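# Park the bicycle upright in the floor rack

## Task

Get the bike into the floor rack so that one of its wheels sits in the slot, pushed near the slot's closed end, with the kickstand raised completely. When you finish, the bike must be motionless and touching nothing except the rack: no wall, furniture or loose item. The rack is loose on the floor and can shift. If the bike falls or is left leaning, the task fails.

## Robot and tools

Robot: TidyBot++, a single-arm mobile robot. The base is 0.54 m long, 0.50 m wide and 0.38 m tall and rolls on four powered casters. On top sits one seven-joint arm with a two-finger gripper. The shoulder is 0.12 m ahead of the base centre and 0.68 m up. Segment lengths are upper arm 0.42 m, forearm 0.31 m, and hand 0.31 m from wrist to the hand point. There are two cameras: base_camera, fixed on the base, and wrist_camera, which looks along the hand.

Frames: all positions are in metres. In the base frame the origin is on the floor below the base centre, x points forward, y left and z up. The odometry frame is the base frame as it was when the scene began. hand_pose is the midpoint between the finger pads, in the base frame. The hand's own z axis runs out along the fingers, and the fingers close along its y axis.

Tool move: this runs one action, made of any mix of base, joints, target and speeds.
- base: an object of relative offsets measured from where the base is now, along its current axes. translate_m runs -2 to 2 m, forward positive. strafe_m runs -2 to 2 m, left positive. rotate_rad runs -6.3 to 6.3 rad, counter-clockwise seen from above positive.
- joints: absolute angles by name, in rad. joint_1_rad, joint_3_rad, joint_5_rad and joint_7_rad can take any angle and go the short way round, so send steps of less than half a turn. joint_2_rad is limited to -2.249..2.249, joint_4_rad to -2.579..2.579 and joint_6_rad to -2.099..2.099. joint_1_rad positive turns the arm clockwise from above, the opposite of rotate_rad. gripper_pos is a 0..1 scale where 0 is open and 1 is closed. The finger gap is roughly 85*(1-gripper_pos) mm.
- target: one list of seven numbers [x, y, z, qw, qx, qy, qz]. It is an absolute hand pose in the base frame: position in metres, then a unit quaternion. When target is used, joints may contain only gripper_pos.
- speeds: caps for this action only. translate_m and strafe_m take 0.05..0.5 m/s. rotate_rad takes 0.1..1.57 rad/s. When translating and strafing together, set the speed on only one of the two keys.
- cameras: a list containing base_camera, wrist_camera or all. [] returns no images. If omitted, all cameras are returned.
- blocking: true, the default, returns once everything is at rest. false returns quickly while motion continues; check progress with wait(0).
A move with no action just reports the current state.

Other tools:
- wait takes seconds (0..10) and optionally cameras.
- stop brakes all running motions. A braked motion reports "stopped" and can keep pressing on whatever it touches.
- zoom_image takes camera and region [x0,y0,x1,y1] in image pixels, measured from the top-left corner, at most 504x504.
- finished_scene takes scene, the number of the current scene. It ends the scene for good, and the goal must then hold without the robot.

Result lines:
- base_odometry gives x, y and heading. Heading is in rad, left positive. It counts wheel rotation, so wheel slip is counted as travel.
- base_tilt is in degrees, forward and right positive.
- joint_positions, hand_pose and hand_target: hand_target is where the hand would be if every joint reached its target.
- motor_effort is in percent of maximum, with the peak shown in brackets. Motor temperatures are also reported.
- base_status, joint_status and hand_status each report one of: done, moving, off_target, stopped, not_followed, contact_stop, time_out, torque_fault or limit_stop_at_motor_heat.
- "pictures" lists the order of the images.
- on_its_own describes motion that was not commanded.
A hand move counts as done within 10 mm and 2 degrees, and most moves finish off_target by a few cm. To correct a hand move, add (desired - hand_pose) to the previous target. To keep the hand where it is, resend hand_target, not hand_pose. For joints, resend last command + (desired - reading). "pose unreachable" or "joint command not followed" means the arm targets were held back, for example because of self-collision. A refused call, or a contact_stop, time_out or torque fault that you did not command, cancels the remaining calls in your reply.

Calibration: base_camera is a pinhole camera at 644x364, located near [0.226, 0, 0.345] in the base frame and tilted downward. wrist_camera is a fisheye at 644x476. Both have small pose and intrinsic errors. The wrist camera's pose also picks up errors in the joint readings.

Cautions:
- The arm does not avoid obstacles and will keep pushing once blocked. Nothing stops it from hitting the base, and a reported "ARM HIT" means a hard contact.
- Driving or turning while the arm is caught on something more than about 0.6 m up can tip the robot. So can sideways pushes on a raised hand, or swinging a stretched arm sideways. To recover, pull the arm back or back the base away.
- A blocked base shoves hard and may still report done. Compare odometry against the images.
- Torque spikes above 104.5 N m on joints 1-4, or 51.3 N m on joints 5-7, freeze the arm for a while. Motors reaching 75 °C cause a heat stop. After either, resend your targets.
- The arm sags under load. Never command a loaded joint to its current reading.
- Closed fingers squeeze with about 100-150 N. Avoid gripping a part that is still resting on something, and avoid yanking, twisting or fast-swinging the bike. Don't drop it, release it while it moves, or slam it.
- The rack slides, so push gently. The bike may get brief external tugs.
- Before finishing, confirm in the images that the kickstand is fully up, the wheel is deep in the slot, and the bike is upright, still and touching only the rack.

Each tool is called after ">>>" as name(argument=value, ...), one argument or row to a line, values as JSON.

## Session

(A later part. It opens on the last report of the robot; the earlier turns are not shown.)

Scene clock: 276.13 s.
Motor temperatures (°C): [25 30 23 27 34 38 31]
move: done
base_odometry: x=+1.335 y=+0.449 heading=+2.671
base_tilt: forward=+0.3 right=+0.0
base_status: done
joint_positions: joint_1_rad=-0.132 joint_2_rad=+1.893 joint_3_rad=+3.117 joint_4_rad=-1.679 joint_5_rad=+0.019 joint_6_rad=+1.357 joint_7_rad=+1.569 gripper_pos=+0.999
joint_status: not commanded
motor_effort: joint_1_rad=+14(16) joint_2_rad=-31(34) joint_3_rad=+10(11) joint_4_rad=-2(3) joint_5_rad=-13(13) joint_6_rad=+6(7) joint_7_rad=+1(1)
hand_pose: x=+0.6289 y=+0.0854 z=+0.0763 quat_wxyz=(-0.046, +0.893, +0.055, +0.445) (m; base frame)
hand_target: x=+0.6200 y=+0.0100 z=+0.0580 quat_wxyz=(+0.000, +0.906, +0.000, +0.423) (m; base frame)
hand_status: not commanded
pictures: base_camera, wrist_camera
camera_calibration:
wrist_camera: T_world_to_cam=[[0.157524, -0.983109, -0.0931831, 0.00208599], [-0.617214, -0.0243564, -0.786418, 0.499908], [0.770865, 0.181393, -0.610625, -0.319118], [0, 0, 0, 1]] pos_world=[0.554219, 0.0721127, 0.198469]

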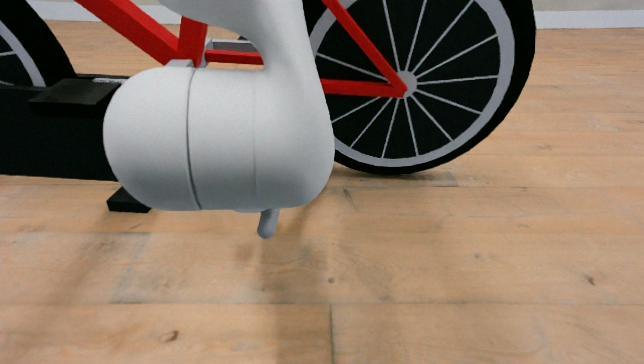

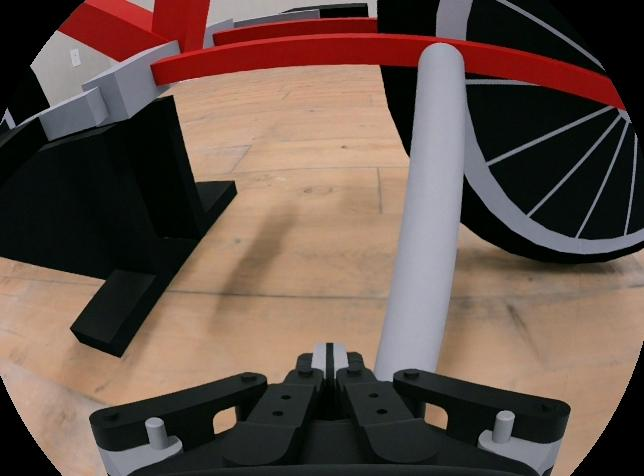

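>>> move(
  base={"strafe_m": -0.05},
  speeds={"strafe_m": 0.08},
)

Scene clock: 277.43 s.
Motor temperatures (°C): [25 30 23 27 34 38 31]
move: done
base_odometry: x=+1.357 y=+0.494 heading=+2.672
base_tilt: forward=+0.3 right=+0.0
base_status: done
joint_positions: joint_1_rad=-0.139 joint_2_rad=+1.894 joint_3_rad=+3.113 joint_4_rad=-1.685 joint_5_rad=+0.023 joint_6_rad=+1.356 joint_7_rad=+1.568 gripper_pos=+0.999
joint_status: not commanded
motor_effort: joint_1_rad=+14(18) joint_2_rad=-31(36) joint_3_rad=+10(13) joint_4_rad=+2(3) joint_5_rad=-12(15) joint_6_rad=+4(8) joint_7_rad=+1(1)
hand_pose: x=+0.6241 y=+0.0911 z=+0.0749 quat_wxyz=(-0.050, +0.894, +0.058, +0.440) (m; base frame)
hand_target: x=+0.6200 y=+0.0100 z=+0.0580 quat_wxyz=(+0.000, +0.906, +0.000, +0.423) (m; base frame)
hand_status: not commanded
pictures: base_camera, wrist_camera
camera_calibration:
wrist_camera: T_world_to_cam=[[0.165476, -0.981242, -0.0989085, 0.00353725], [-0.624003, -0.0265097, -0.780972, 0.500065], [0.763701, 0.190951, -0.616684, -0.313292], [0, 0, 0, 1]] pos_world=[0.550718, 0.076551, 0.197685]

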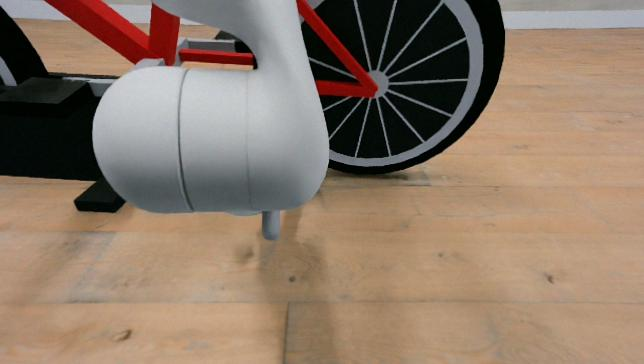

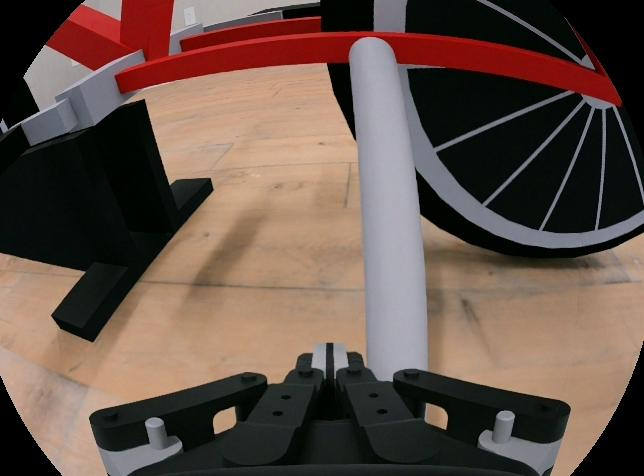

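>>> move(
  base={"strafe_m": -0.06},
  speeds={"strafe_m": 0.08},
)

Scene clock: 279.07 s.
Motor temperatures (°C): [25 30 23 27 34 38 31]
move: done
base_odometry: x=+1.384 y=+0.548 heading=+2.672
base_tilt: forward=+0.2 right=+0.0
base_status: done
joint_positions: joint_1_rad=-0.119 joint_2_rad=+1.891 joint_3_rad=+3.111 joint_4_rad=-1.689 joint_5_rad=+0.025 joint_6_rad=+1.356 joint_7_rad=+1.568 gripper_pos=+0.999
joint_status: not commanded
motor_effort: joint_1_rad=+9(18) joint_2_rad=-30(32) joint_3_rad=+5(12) joint_4_rad=+2(3) joint_5_rad=-6(14) joint_6_rad=+4(5) joint_7_rad=+0(1)
hand_pose: x=+0.6258 y=+0.0823 z=+0.0761 quat_wxyz=(-0.047, +0.895, +0.049, +0.441) (m; base frame)
hand_target: x=+0.6200 y=+0.0100 z=+0.0580 quat_wxyz=(+0.000, +0.906, +0.000, +0.423) (m; base frame)
hand_status: not commanded
pictures: base_camera, wrist_camera
camera_calibration:
wrist_camera: T_world_to_cam=[[0.146806, -0.983919, -0.101739, 0.00692873], [-0.625065, -0.0125606, -0.780471, 0.501317], [0.766643, 0.178171, -0.616858, -0.312941], [0, 0, 0, 1]] pos_world=[0.552252, 0.0688712, 0.198928]

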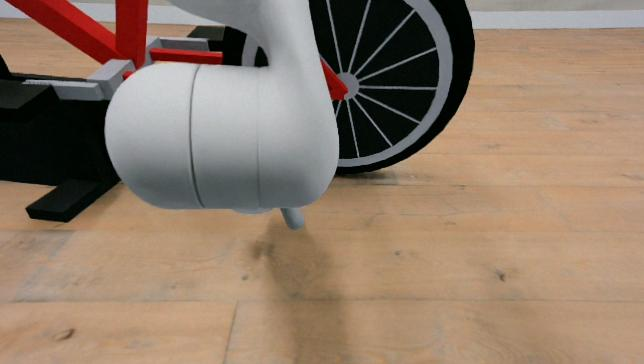

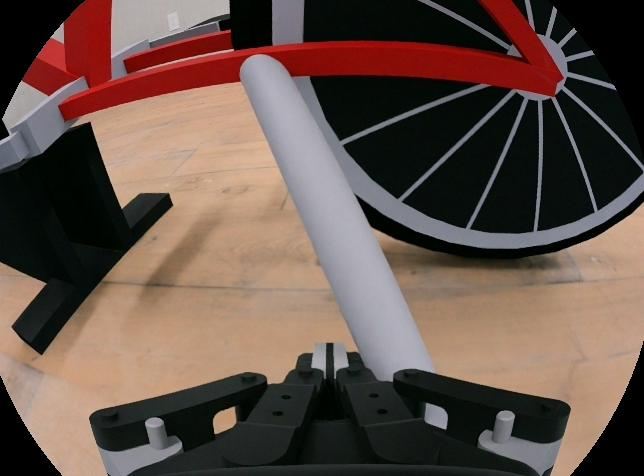

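>>> move(
)

Scene clock: 279.97 s.
Motor temperatures (°C): [25 30 23 27 34 38 31]
base_odometry: x=+1.384 y=+0.548 heading=+2.672
base_tilt: forward=+0.2 right=+0.0
base_status: done
joint_positions: joint_1_rad=-0.119 joint_2_rad=+1.891 joint_3_rad=+3.111 joint_4_rad=-1.689 joint_5_rad=+0.025 joint_6_rad=+1.356 joint_7_rad=+1.568 gripper_pos=+0.999
joint_status: not commanded
motor_effort: joint_1_rad=+9(18) joint_2_rad=-30(32) joint_3_rad=+5(12) joint_4_rad=+3(3) joint_5_rad=-6(14) joint_6_rad=+4(5) joint_7_rad=+0(1)
hand_pose: x=+0.6258 y=+0.0823 z=+0.0761 quat_wxyz=(-0.047, +0.895, +0.049, +0.441) (m; base frame)
hand_target: x=+0.6200 y=+0.0100 z=+0.0580 quat_wxyz=(+0.000, +0.906, +0.000, +0.423) (m; base frame)
hand_status: not commanded
pictures: base_camera, wrist_camera
camera_calibration:
wrist_camera: T_world_to_cam=[[0.146806, -0.983919, -0.101739, 0.00692873], [-0.625065, -0.0125606, -0.780471, 0.501317], [0.766643, 0.178171, -0.616858, -0.312941], [0, 0, 0, 1]] pos_world=[0.552252, 0.0688712, 0.198928]

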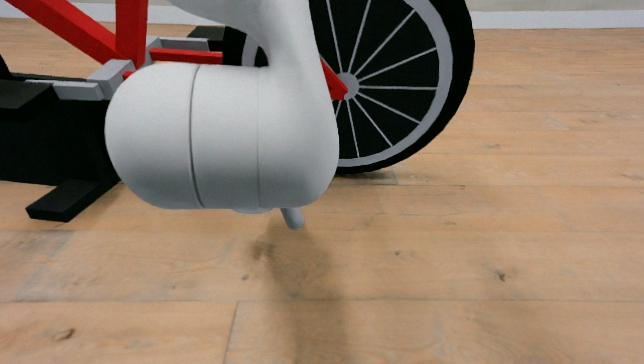

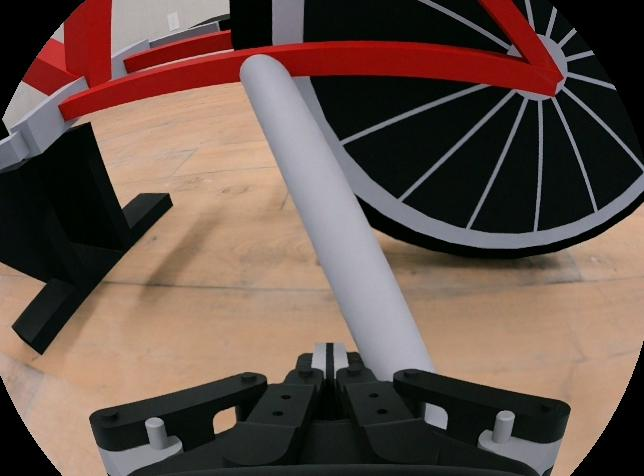

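>>> move(
  base={"strafe_m": -0.05},
  speeds={"strafe_m": 0.08},
  target=[0.62, 0.01, 0.075, 0, 0.906, 0, 0.423],
)

>>> move(
  base={"strafe_m": -0.04},
  speeds={"strafe_m": 0.08},
  target=[0.62, 0.01, 0.095, 0, 0.906, 0, 0.423],
)

Scene clock: 281.30 s.
Motor temperatures (°C): [25 30 23 27 34 38 31]
move: off_target
base_odometry: x=+1.407 y=+0.592 heading=+2.673
base_tilt: forward=+0.3 right=+0.0
base_status: done
joint_positions: joint_1_rad=-0.057 joint_2_rad=+1.882 joint_3_rad=+3.147 joint_4_rad=-1.715 joint_5_rad=-0.009 joint_6_rad=+1.356 joint_7_rad=+1.568 gripper_pos=+0.999
joint_status: not commanded
motor_effort: joint_1_rad=+1(14) joint_2_rad=-33(33) joint_3_rad=-1(8) joint_4_rad=-2(2) joint_5_rad=+1(9) joint_6_rad=+7(7) joint_7_rad=+1(1)
hand_pose: x=+0.6250 y=+0.0248 z=+0.0775 quat_wxyz=(-0.007, +0.900, +0.024, +0.436) (m; base frame)
hand_target: x=+0.6200 y=+0.0100 z=+0.0750 quat_wxyz=(+0.000, +0.906, +0.000, +0.423) (m; base frame)
hand_status: off_target (0.016 m and 3.2 deg from the pose sent, 0.073 m and 8.2 deg at the start)
pictures: base_camera, wrist_camera
camera_calibration:
wrist_camera: T_world_to_cam=[[0.0653041, -0.996468, -0.0527822, -0.00197853], [-0.634766, -0.000670141, -0.772704, 0.506287], [0.76994, 0.0839651, -0.632568, -0.299774], [0, 0, 0, 1]] pos_world=[0.552312, 0.0235383, 0.201478]

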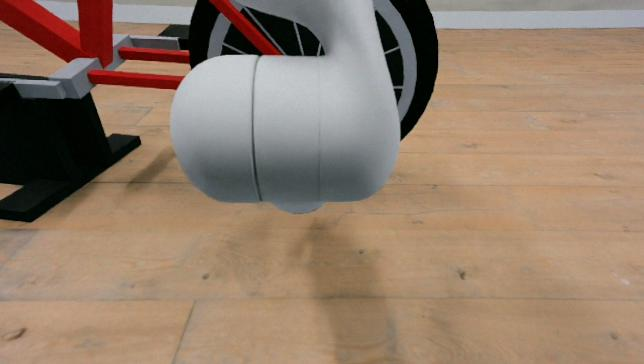

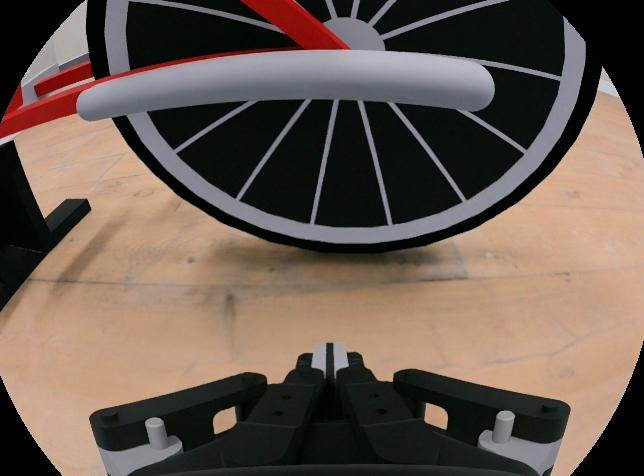

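Scene clock: 282.27 s.
Motor temperatures (°C): [25 30 23 27 34 38 31]
move: off_target
base_odometry: x=+1.425 y=+0.628 heading=+2.673
base_tilt: forward=+0.2 right=+0.0
base_status: done
joint_positions: joint_1_rad=-0.056 joint_2_rad=+1.834 joint_3_rad=+3.148 joint_4_rad=-1.779 joint_5_rad=-0.009 joint_6_rad=+1.356 joint_7_rad=+1.568 gripper_pos=+0.999
joint_status: not commanded
motor_effort: joint_1_rad=+1(4) joint_2_rad=-33(34) joint_3_rad=-1(2) joint_4_rad=-2(3) joint_5_rad=+1(2) joint_6_rad=+6(7) joint_7_rad=+1(1)
hand_pose: x=+0.6225 y=+0.0241 z=+0.0948 quat_wxyz=(-0.007, +0.904, +0.023, +0.428) (m; base frame)
hand_target: x=+0.6200 y=+0.0100 z=+0.0950 quat_wxyz=(+0.000, +0.906, +0.000, +0.423) (m; base frame)
hand_status: off_target (0.014 m and 2.8 deg from the pose sent, 0.023 m and 3.2 deg at the start)
pictures: base_camera, wrist_camera
camera_calibration:
wrist_camera: T_world_to_cam=[[0.0632545, -0.996605, -0.0527016, -0.000321178], [-0.647881, -0.000839304, -0.761741, 0.525246], [0.759111, 0.0823279, -0.645735, -0.278792], [0, 0, 0, 1]] pos_world=[0.551951, 0.0230731, 0.220059]

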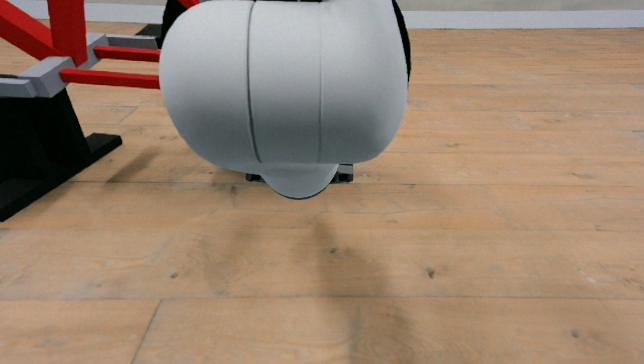

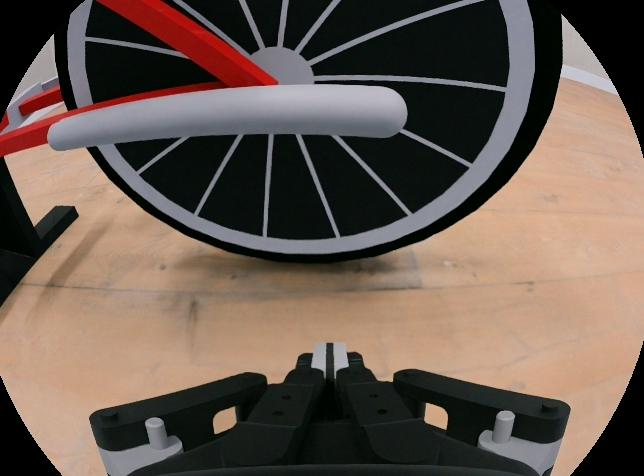

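>>> move(
  base={"translate_m": -0.4},
)

>>> move(
  joints={"joint_1_rad": 0, "joint_2_rad": -0.36, "joint_3_rad": 3.12, "joint_4_rad": -2.53, "joint_5_rad": 0, "joint_6_rad": -0.3, "joint_7_rad": 1.57},
)

Scene clock: 284.40 s.
Motor temperatures (°C): [25 30 23 27 34 38 31]
move: done
base_odometry: x=+1.782 y=+0.448 heading=+2.674
base_tilt: forward=+0.2 right=+0.0
base_status: done
joint_positions: joint_1_rad=-0.056 joint_2_rad=+1.828 joint_3_rad=+3.148 joint_4_rad=-1.786 joint_5_rad=-0.009 joint_6_rad=+1.356 joint_7_rad=+1.568 gripper_pos=+0.999
joint_status: not commanded
motor_effort: joint_1_rad=+1(2) joint_2_rad=-33(35) joint_3_rad=-1(2) joint_4_rad=-2(4) joint_5_rad=+1(2) joint_6_rad=+6(7) joint_7_rad=+1(1)
hand_pose: x=+0.6228 y=+0.0241 z=+0.0973 quat_wxyz=(-0.007, +0.904, +0.023, +0.427) (m; base frame)
hand_target: x=+0.6200 y=+0.0100 z=+0.0950 quat_wxyz=(+0.000, +0.906, +0.000, +0.423) (m; base frame)
hand_status: not commanded
pictures: base_camera, wrist_camera
camera_calibration:
wrist_camera: T_world_to_cam=[[0.0631337, -0.996613, -0.0526973, -0.000139234], [-0.648595, -0.000841426, -0.761133, 0.527717], [0.75851, 0.0822324, -0.646452, -0.276903], [0, 0, 0, 1]] pos_world=[0.552318, 0.0230757, 0.222651]

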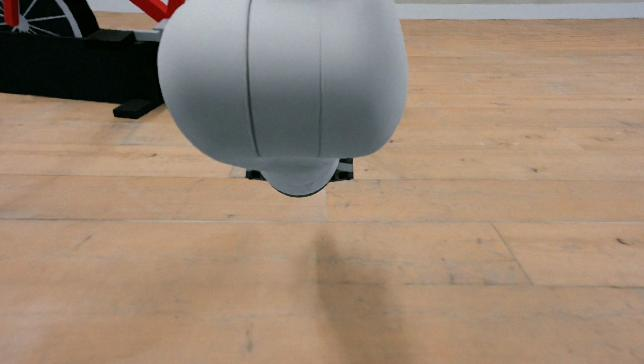

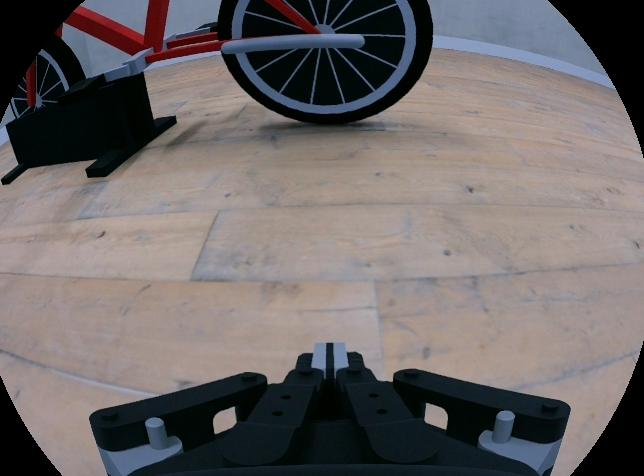

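Scene clock: 287.67 s.
Motor temperatures (°C): [25 30 23 27 34 38 31]
move: done
base_odometry: x=+1.782 y=+0.448 heading=+2.674
base_tilt: forward=+0.2 right=+0.0
base_status: not commanded
joint_positions: joint_1_rad=-0.018 joint_2_rad=-0.345 joint_3_rad=+3.147 joint_4_rad=-2.517 joint_5_rad=-0.009 joint_6_rad=-0.230 joint_7_rad=+1.568 gripper_pos=+0.999
joint_status: all done
motor_effort: joint_1_rad=+1(2) joint_2_rad=-4(40) joint_3_rad=+1(2) joint_4_rad=+18(19) joint_5_rad=+0(2) joint_6_rad=+6(8) joint_7_rad=+1(2)
hand_pose: x=+0.4460 y=+0.0062 z=+0.6704 quat_wxyz=(-0.006, +0.932, +0.001, +0.362) (m; base frame)
hand_target: x=+0.4238 y=+0.0073 z=+0.6545 quat_wxyz=(+0.000, +0.944, +0.010, +0.330) (m; base frame)
hand_status: not commanded
pictures: base_camera, wrist_camera
camera_calibration:
wrist_camera: T_world_to_cam=[[0.0125759, -0.997202, -0.0736866, 0.0600114], [-0.749688, 0.039361, -0.66062, 0.826701], [0.661672, 0.0635499, -0.747096, 0.339927], [0, 0, 0, 1]] pos_world=[0.394093, 0.0057014, 0.804515]

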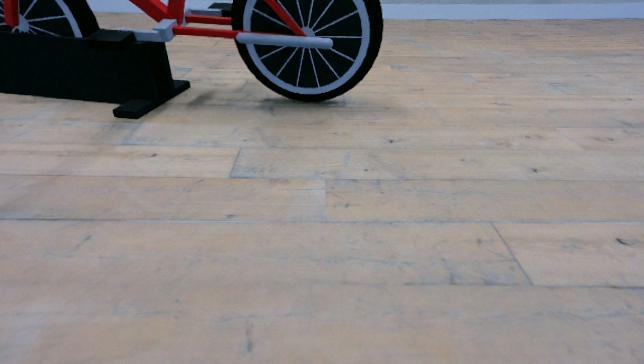

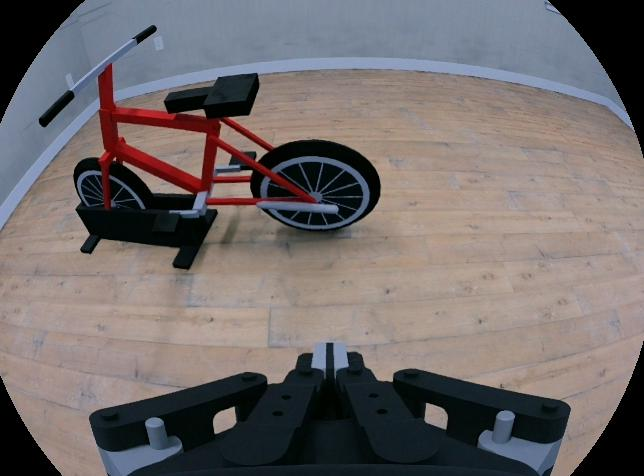

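>>> zoom_image(
  camera="wrist_camera",
  region=[50, 130, 250, 290],
)

>>> move(
  base={"strafe_m": 0.6},
)

Scaled by 2.520.

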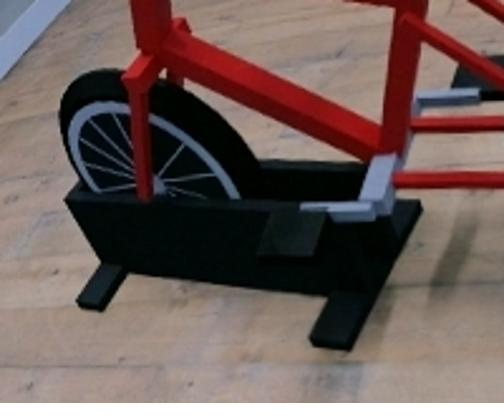

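Scene clock: 290.20 s.
Motor temperatures (°C): [25 30 23 27 34 38 31]
move: done
base_odometry: x=+1.512 y=-0.088 heading=+2.674
base_tilt: forward=+0.2 right=+0.0
base_status: done
joint_positions: joint_1_rad=-0.016 joint_2_rad=-0.346 joint_3_rad=+3.141 joint_4_rad=-2.517 joint_5_rad=-0.009 joint_6_rad=-0.235 joint_7_rad=+1.568 gripper_pos=+0.999
joint_status: not commanded
motor_effort: joint_1_rad=+1(1) joint_2_rad=-4(5) joint_3_rad=+0(1) joint_4_rad=+18(18) joint_5_rad=+0(2) joint_6_rad=+6(6) joint_7_rad=+1(1)
hand_pose: x=+0.4448 y=+0.0075 z=+0.6694 quat_wxyz=(-0.006, +0.933, +0.003, +0.360) (m; base frame)
hand_target: x=+0.4238 y=+0.0073 z=+0.6545 quat_wxyz=(+0.000, +0.944, +0.010, +0.330) (m; base frame)
hand_status: not commanded
pictures: base_camera, wrist_camera
camera_calibration:
wrist_camera: T_world_to_cam=[[0.0163875, -0.997303, -0.0715362, 0.0581282], [-0.752867, 0.0347735, -0.657253, 0.824249], [0.657968, 0.064628, -0.750267, 0.343667], [0, 0, 0, 1]] pos_world=[0.393476, 0.00709888, 0.803741]

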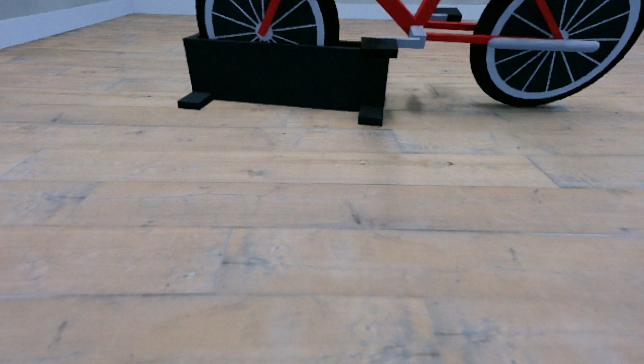

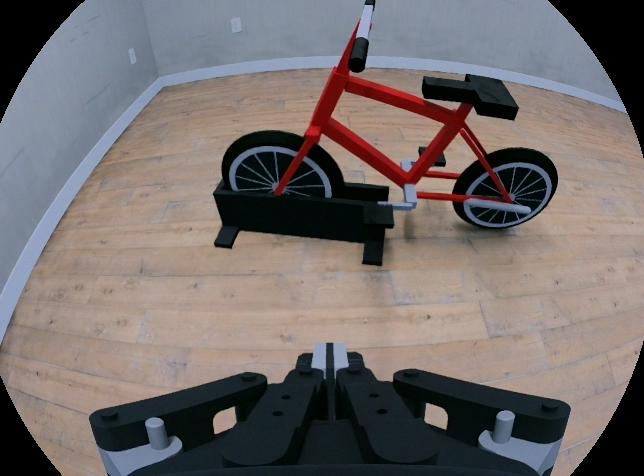

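>>> zoom_image(
  camera="base_camera",
  region=[170, 0, 410, 130],
)

>>> zoom_image(
  camera="wrist_camera",
  region=[200, 110, 400, 270],
)

Scaled by 2.100.

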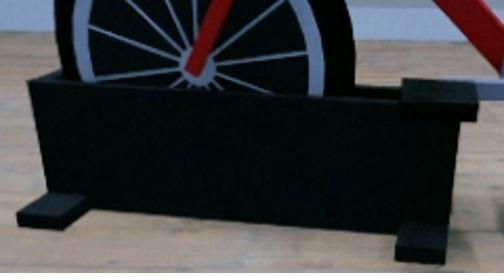

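Scaled by 2.520.

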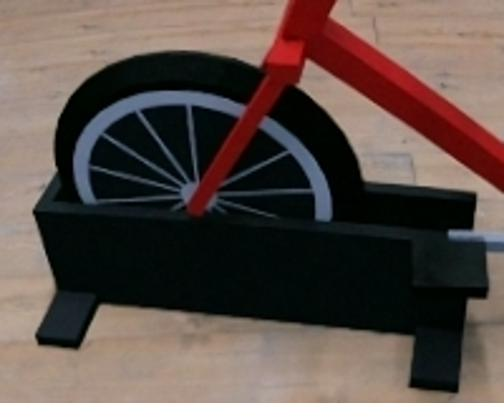

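>>> finished_scene(
  scene=1,
)

The scene is finished: the task was done.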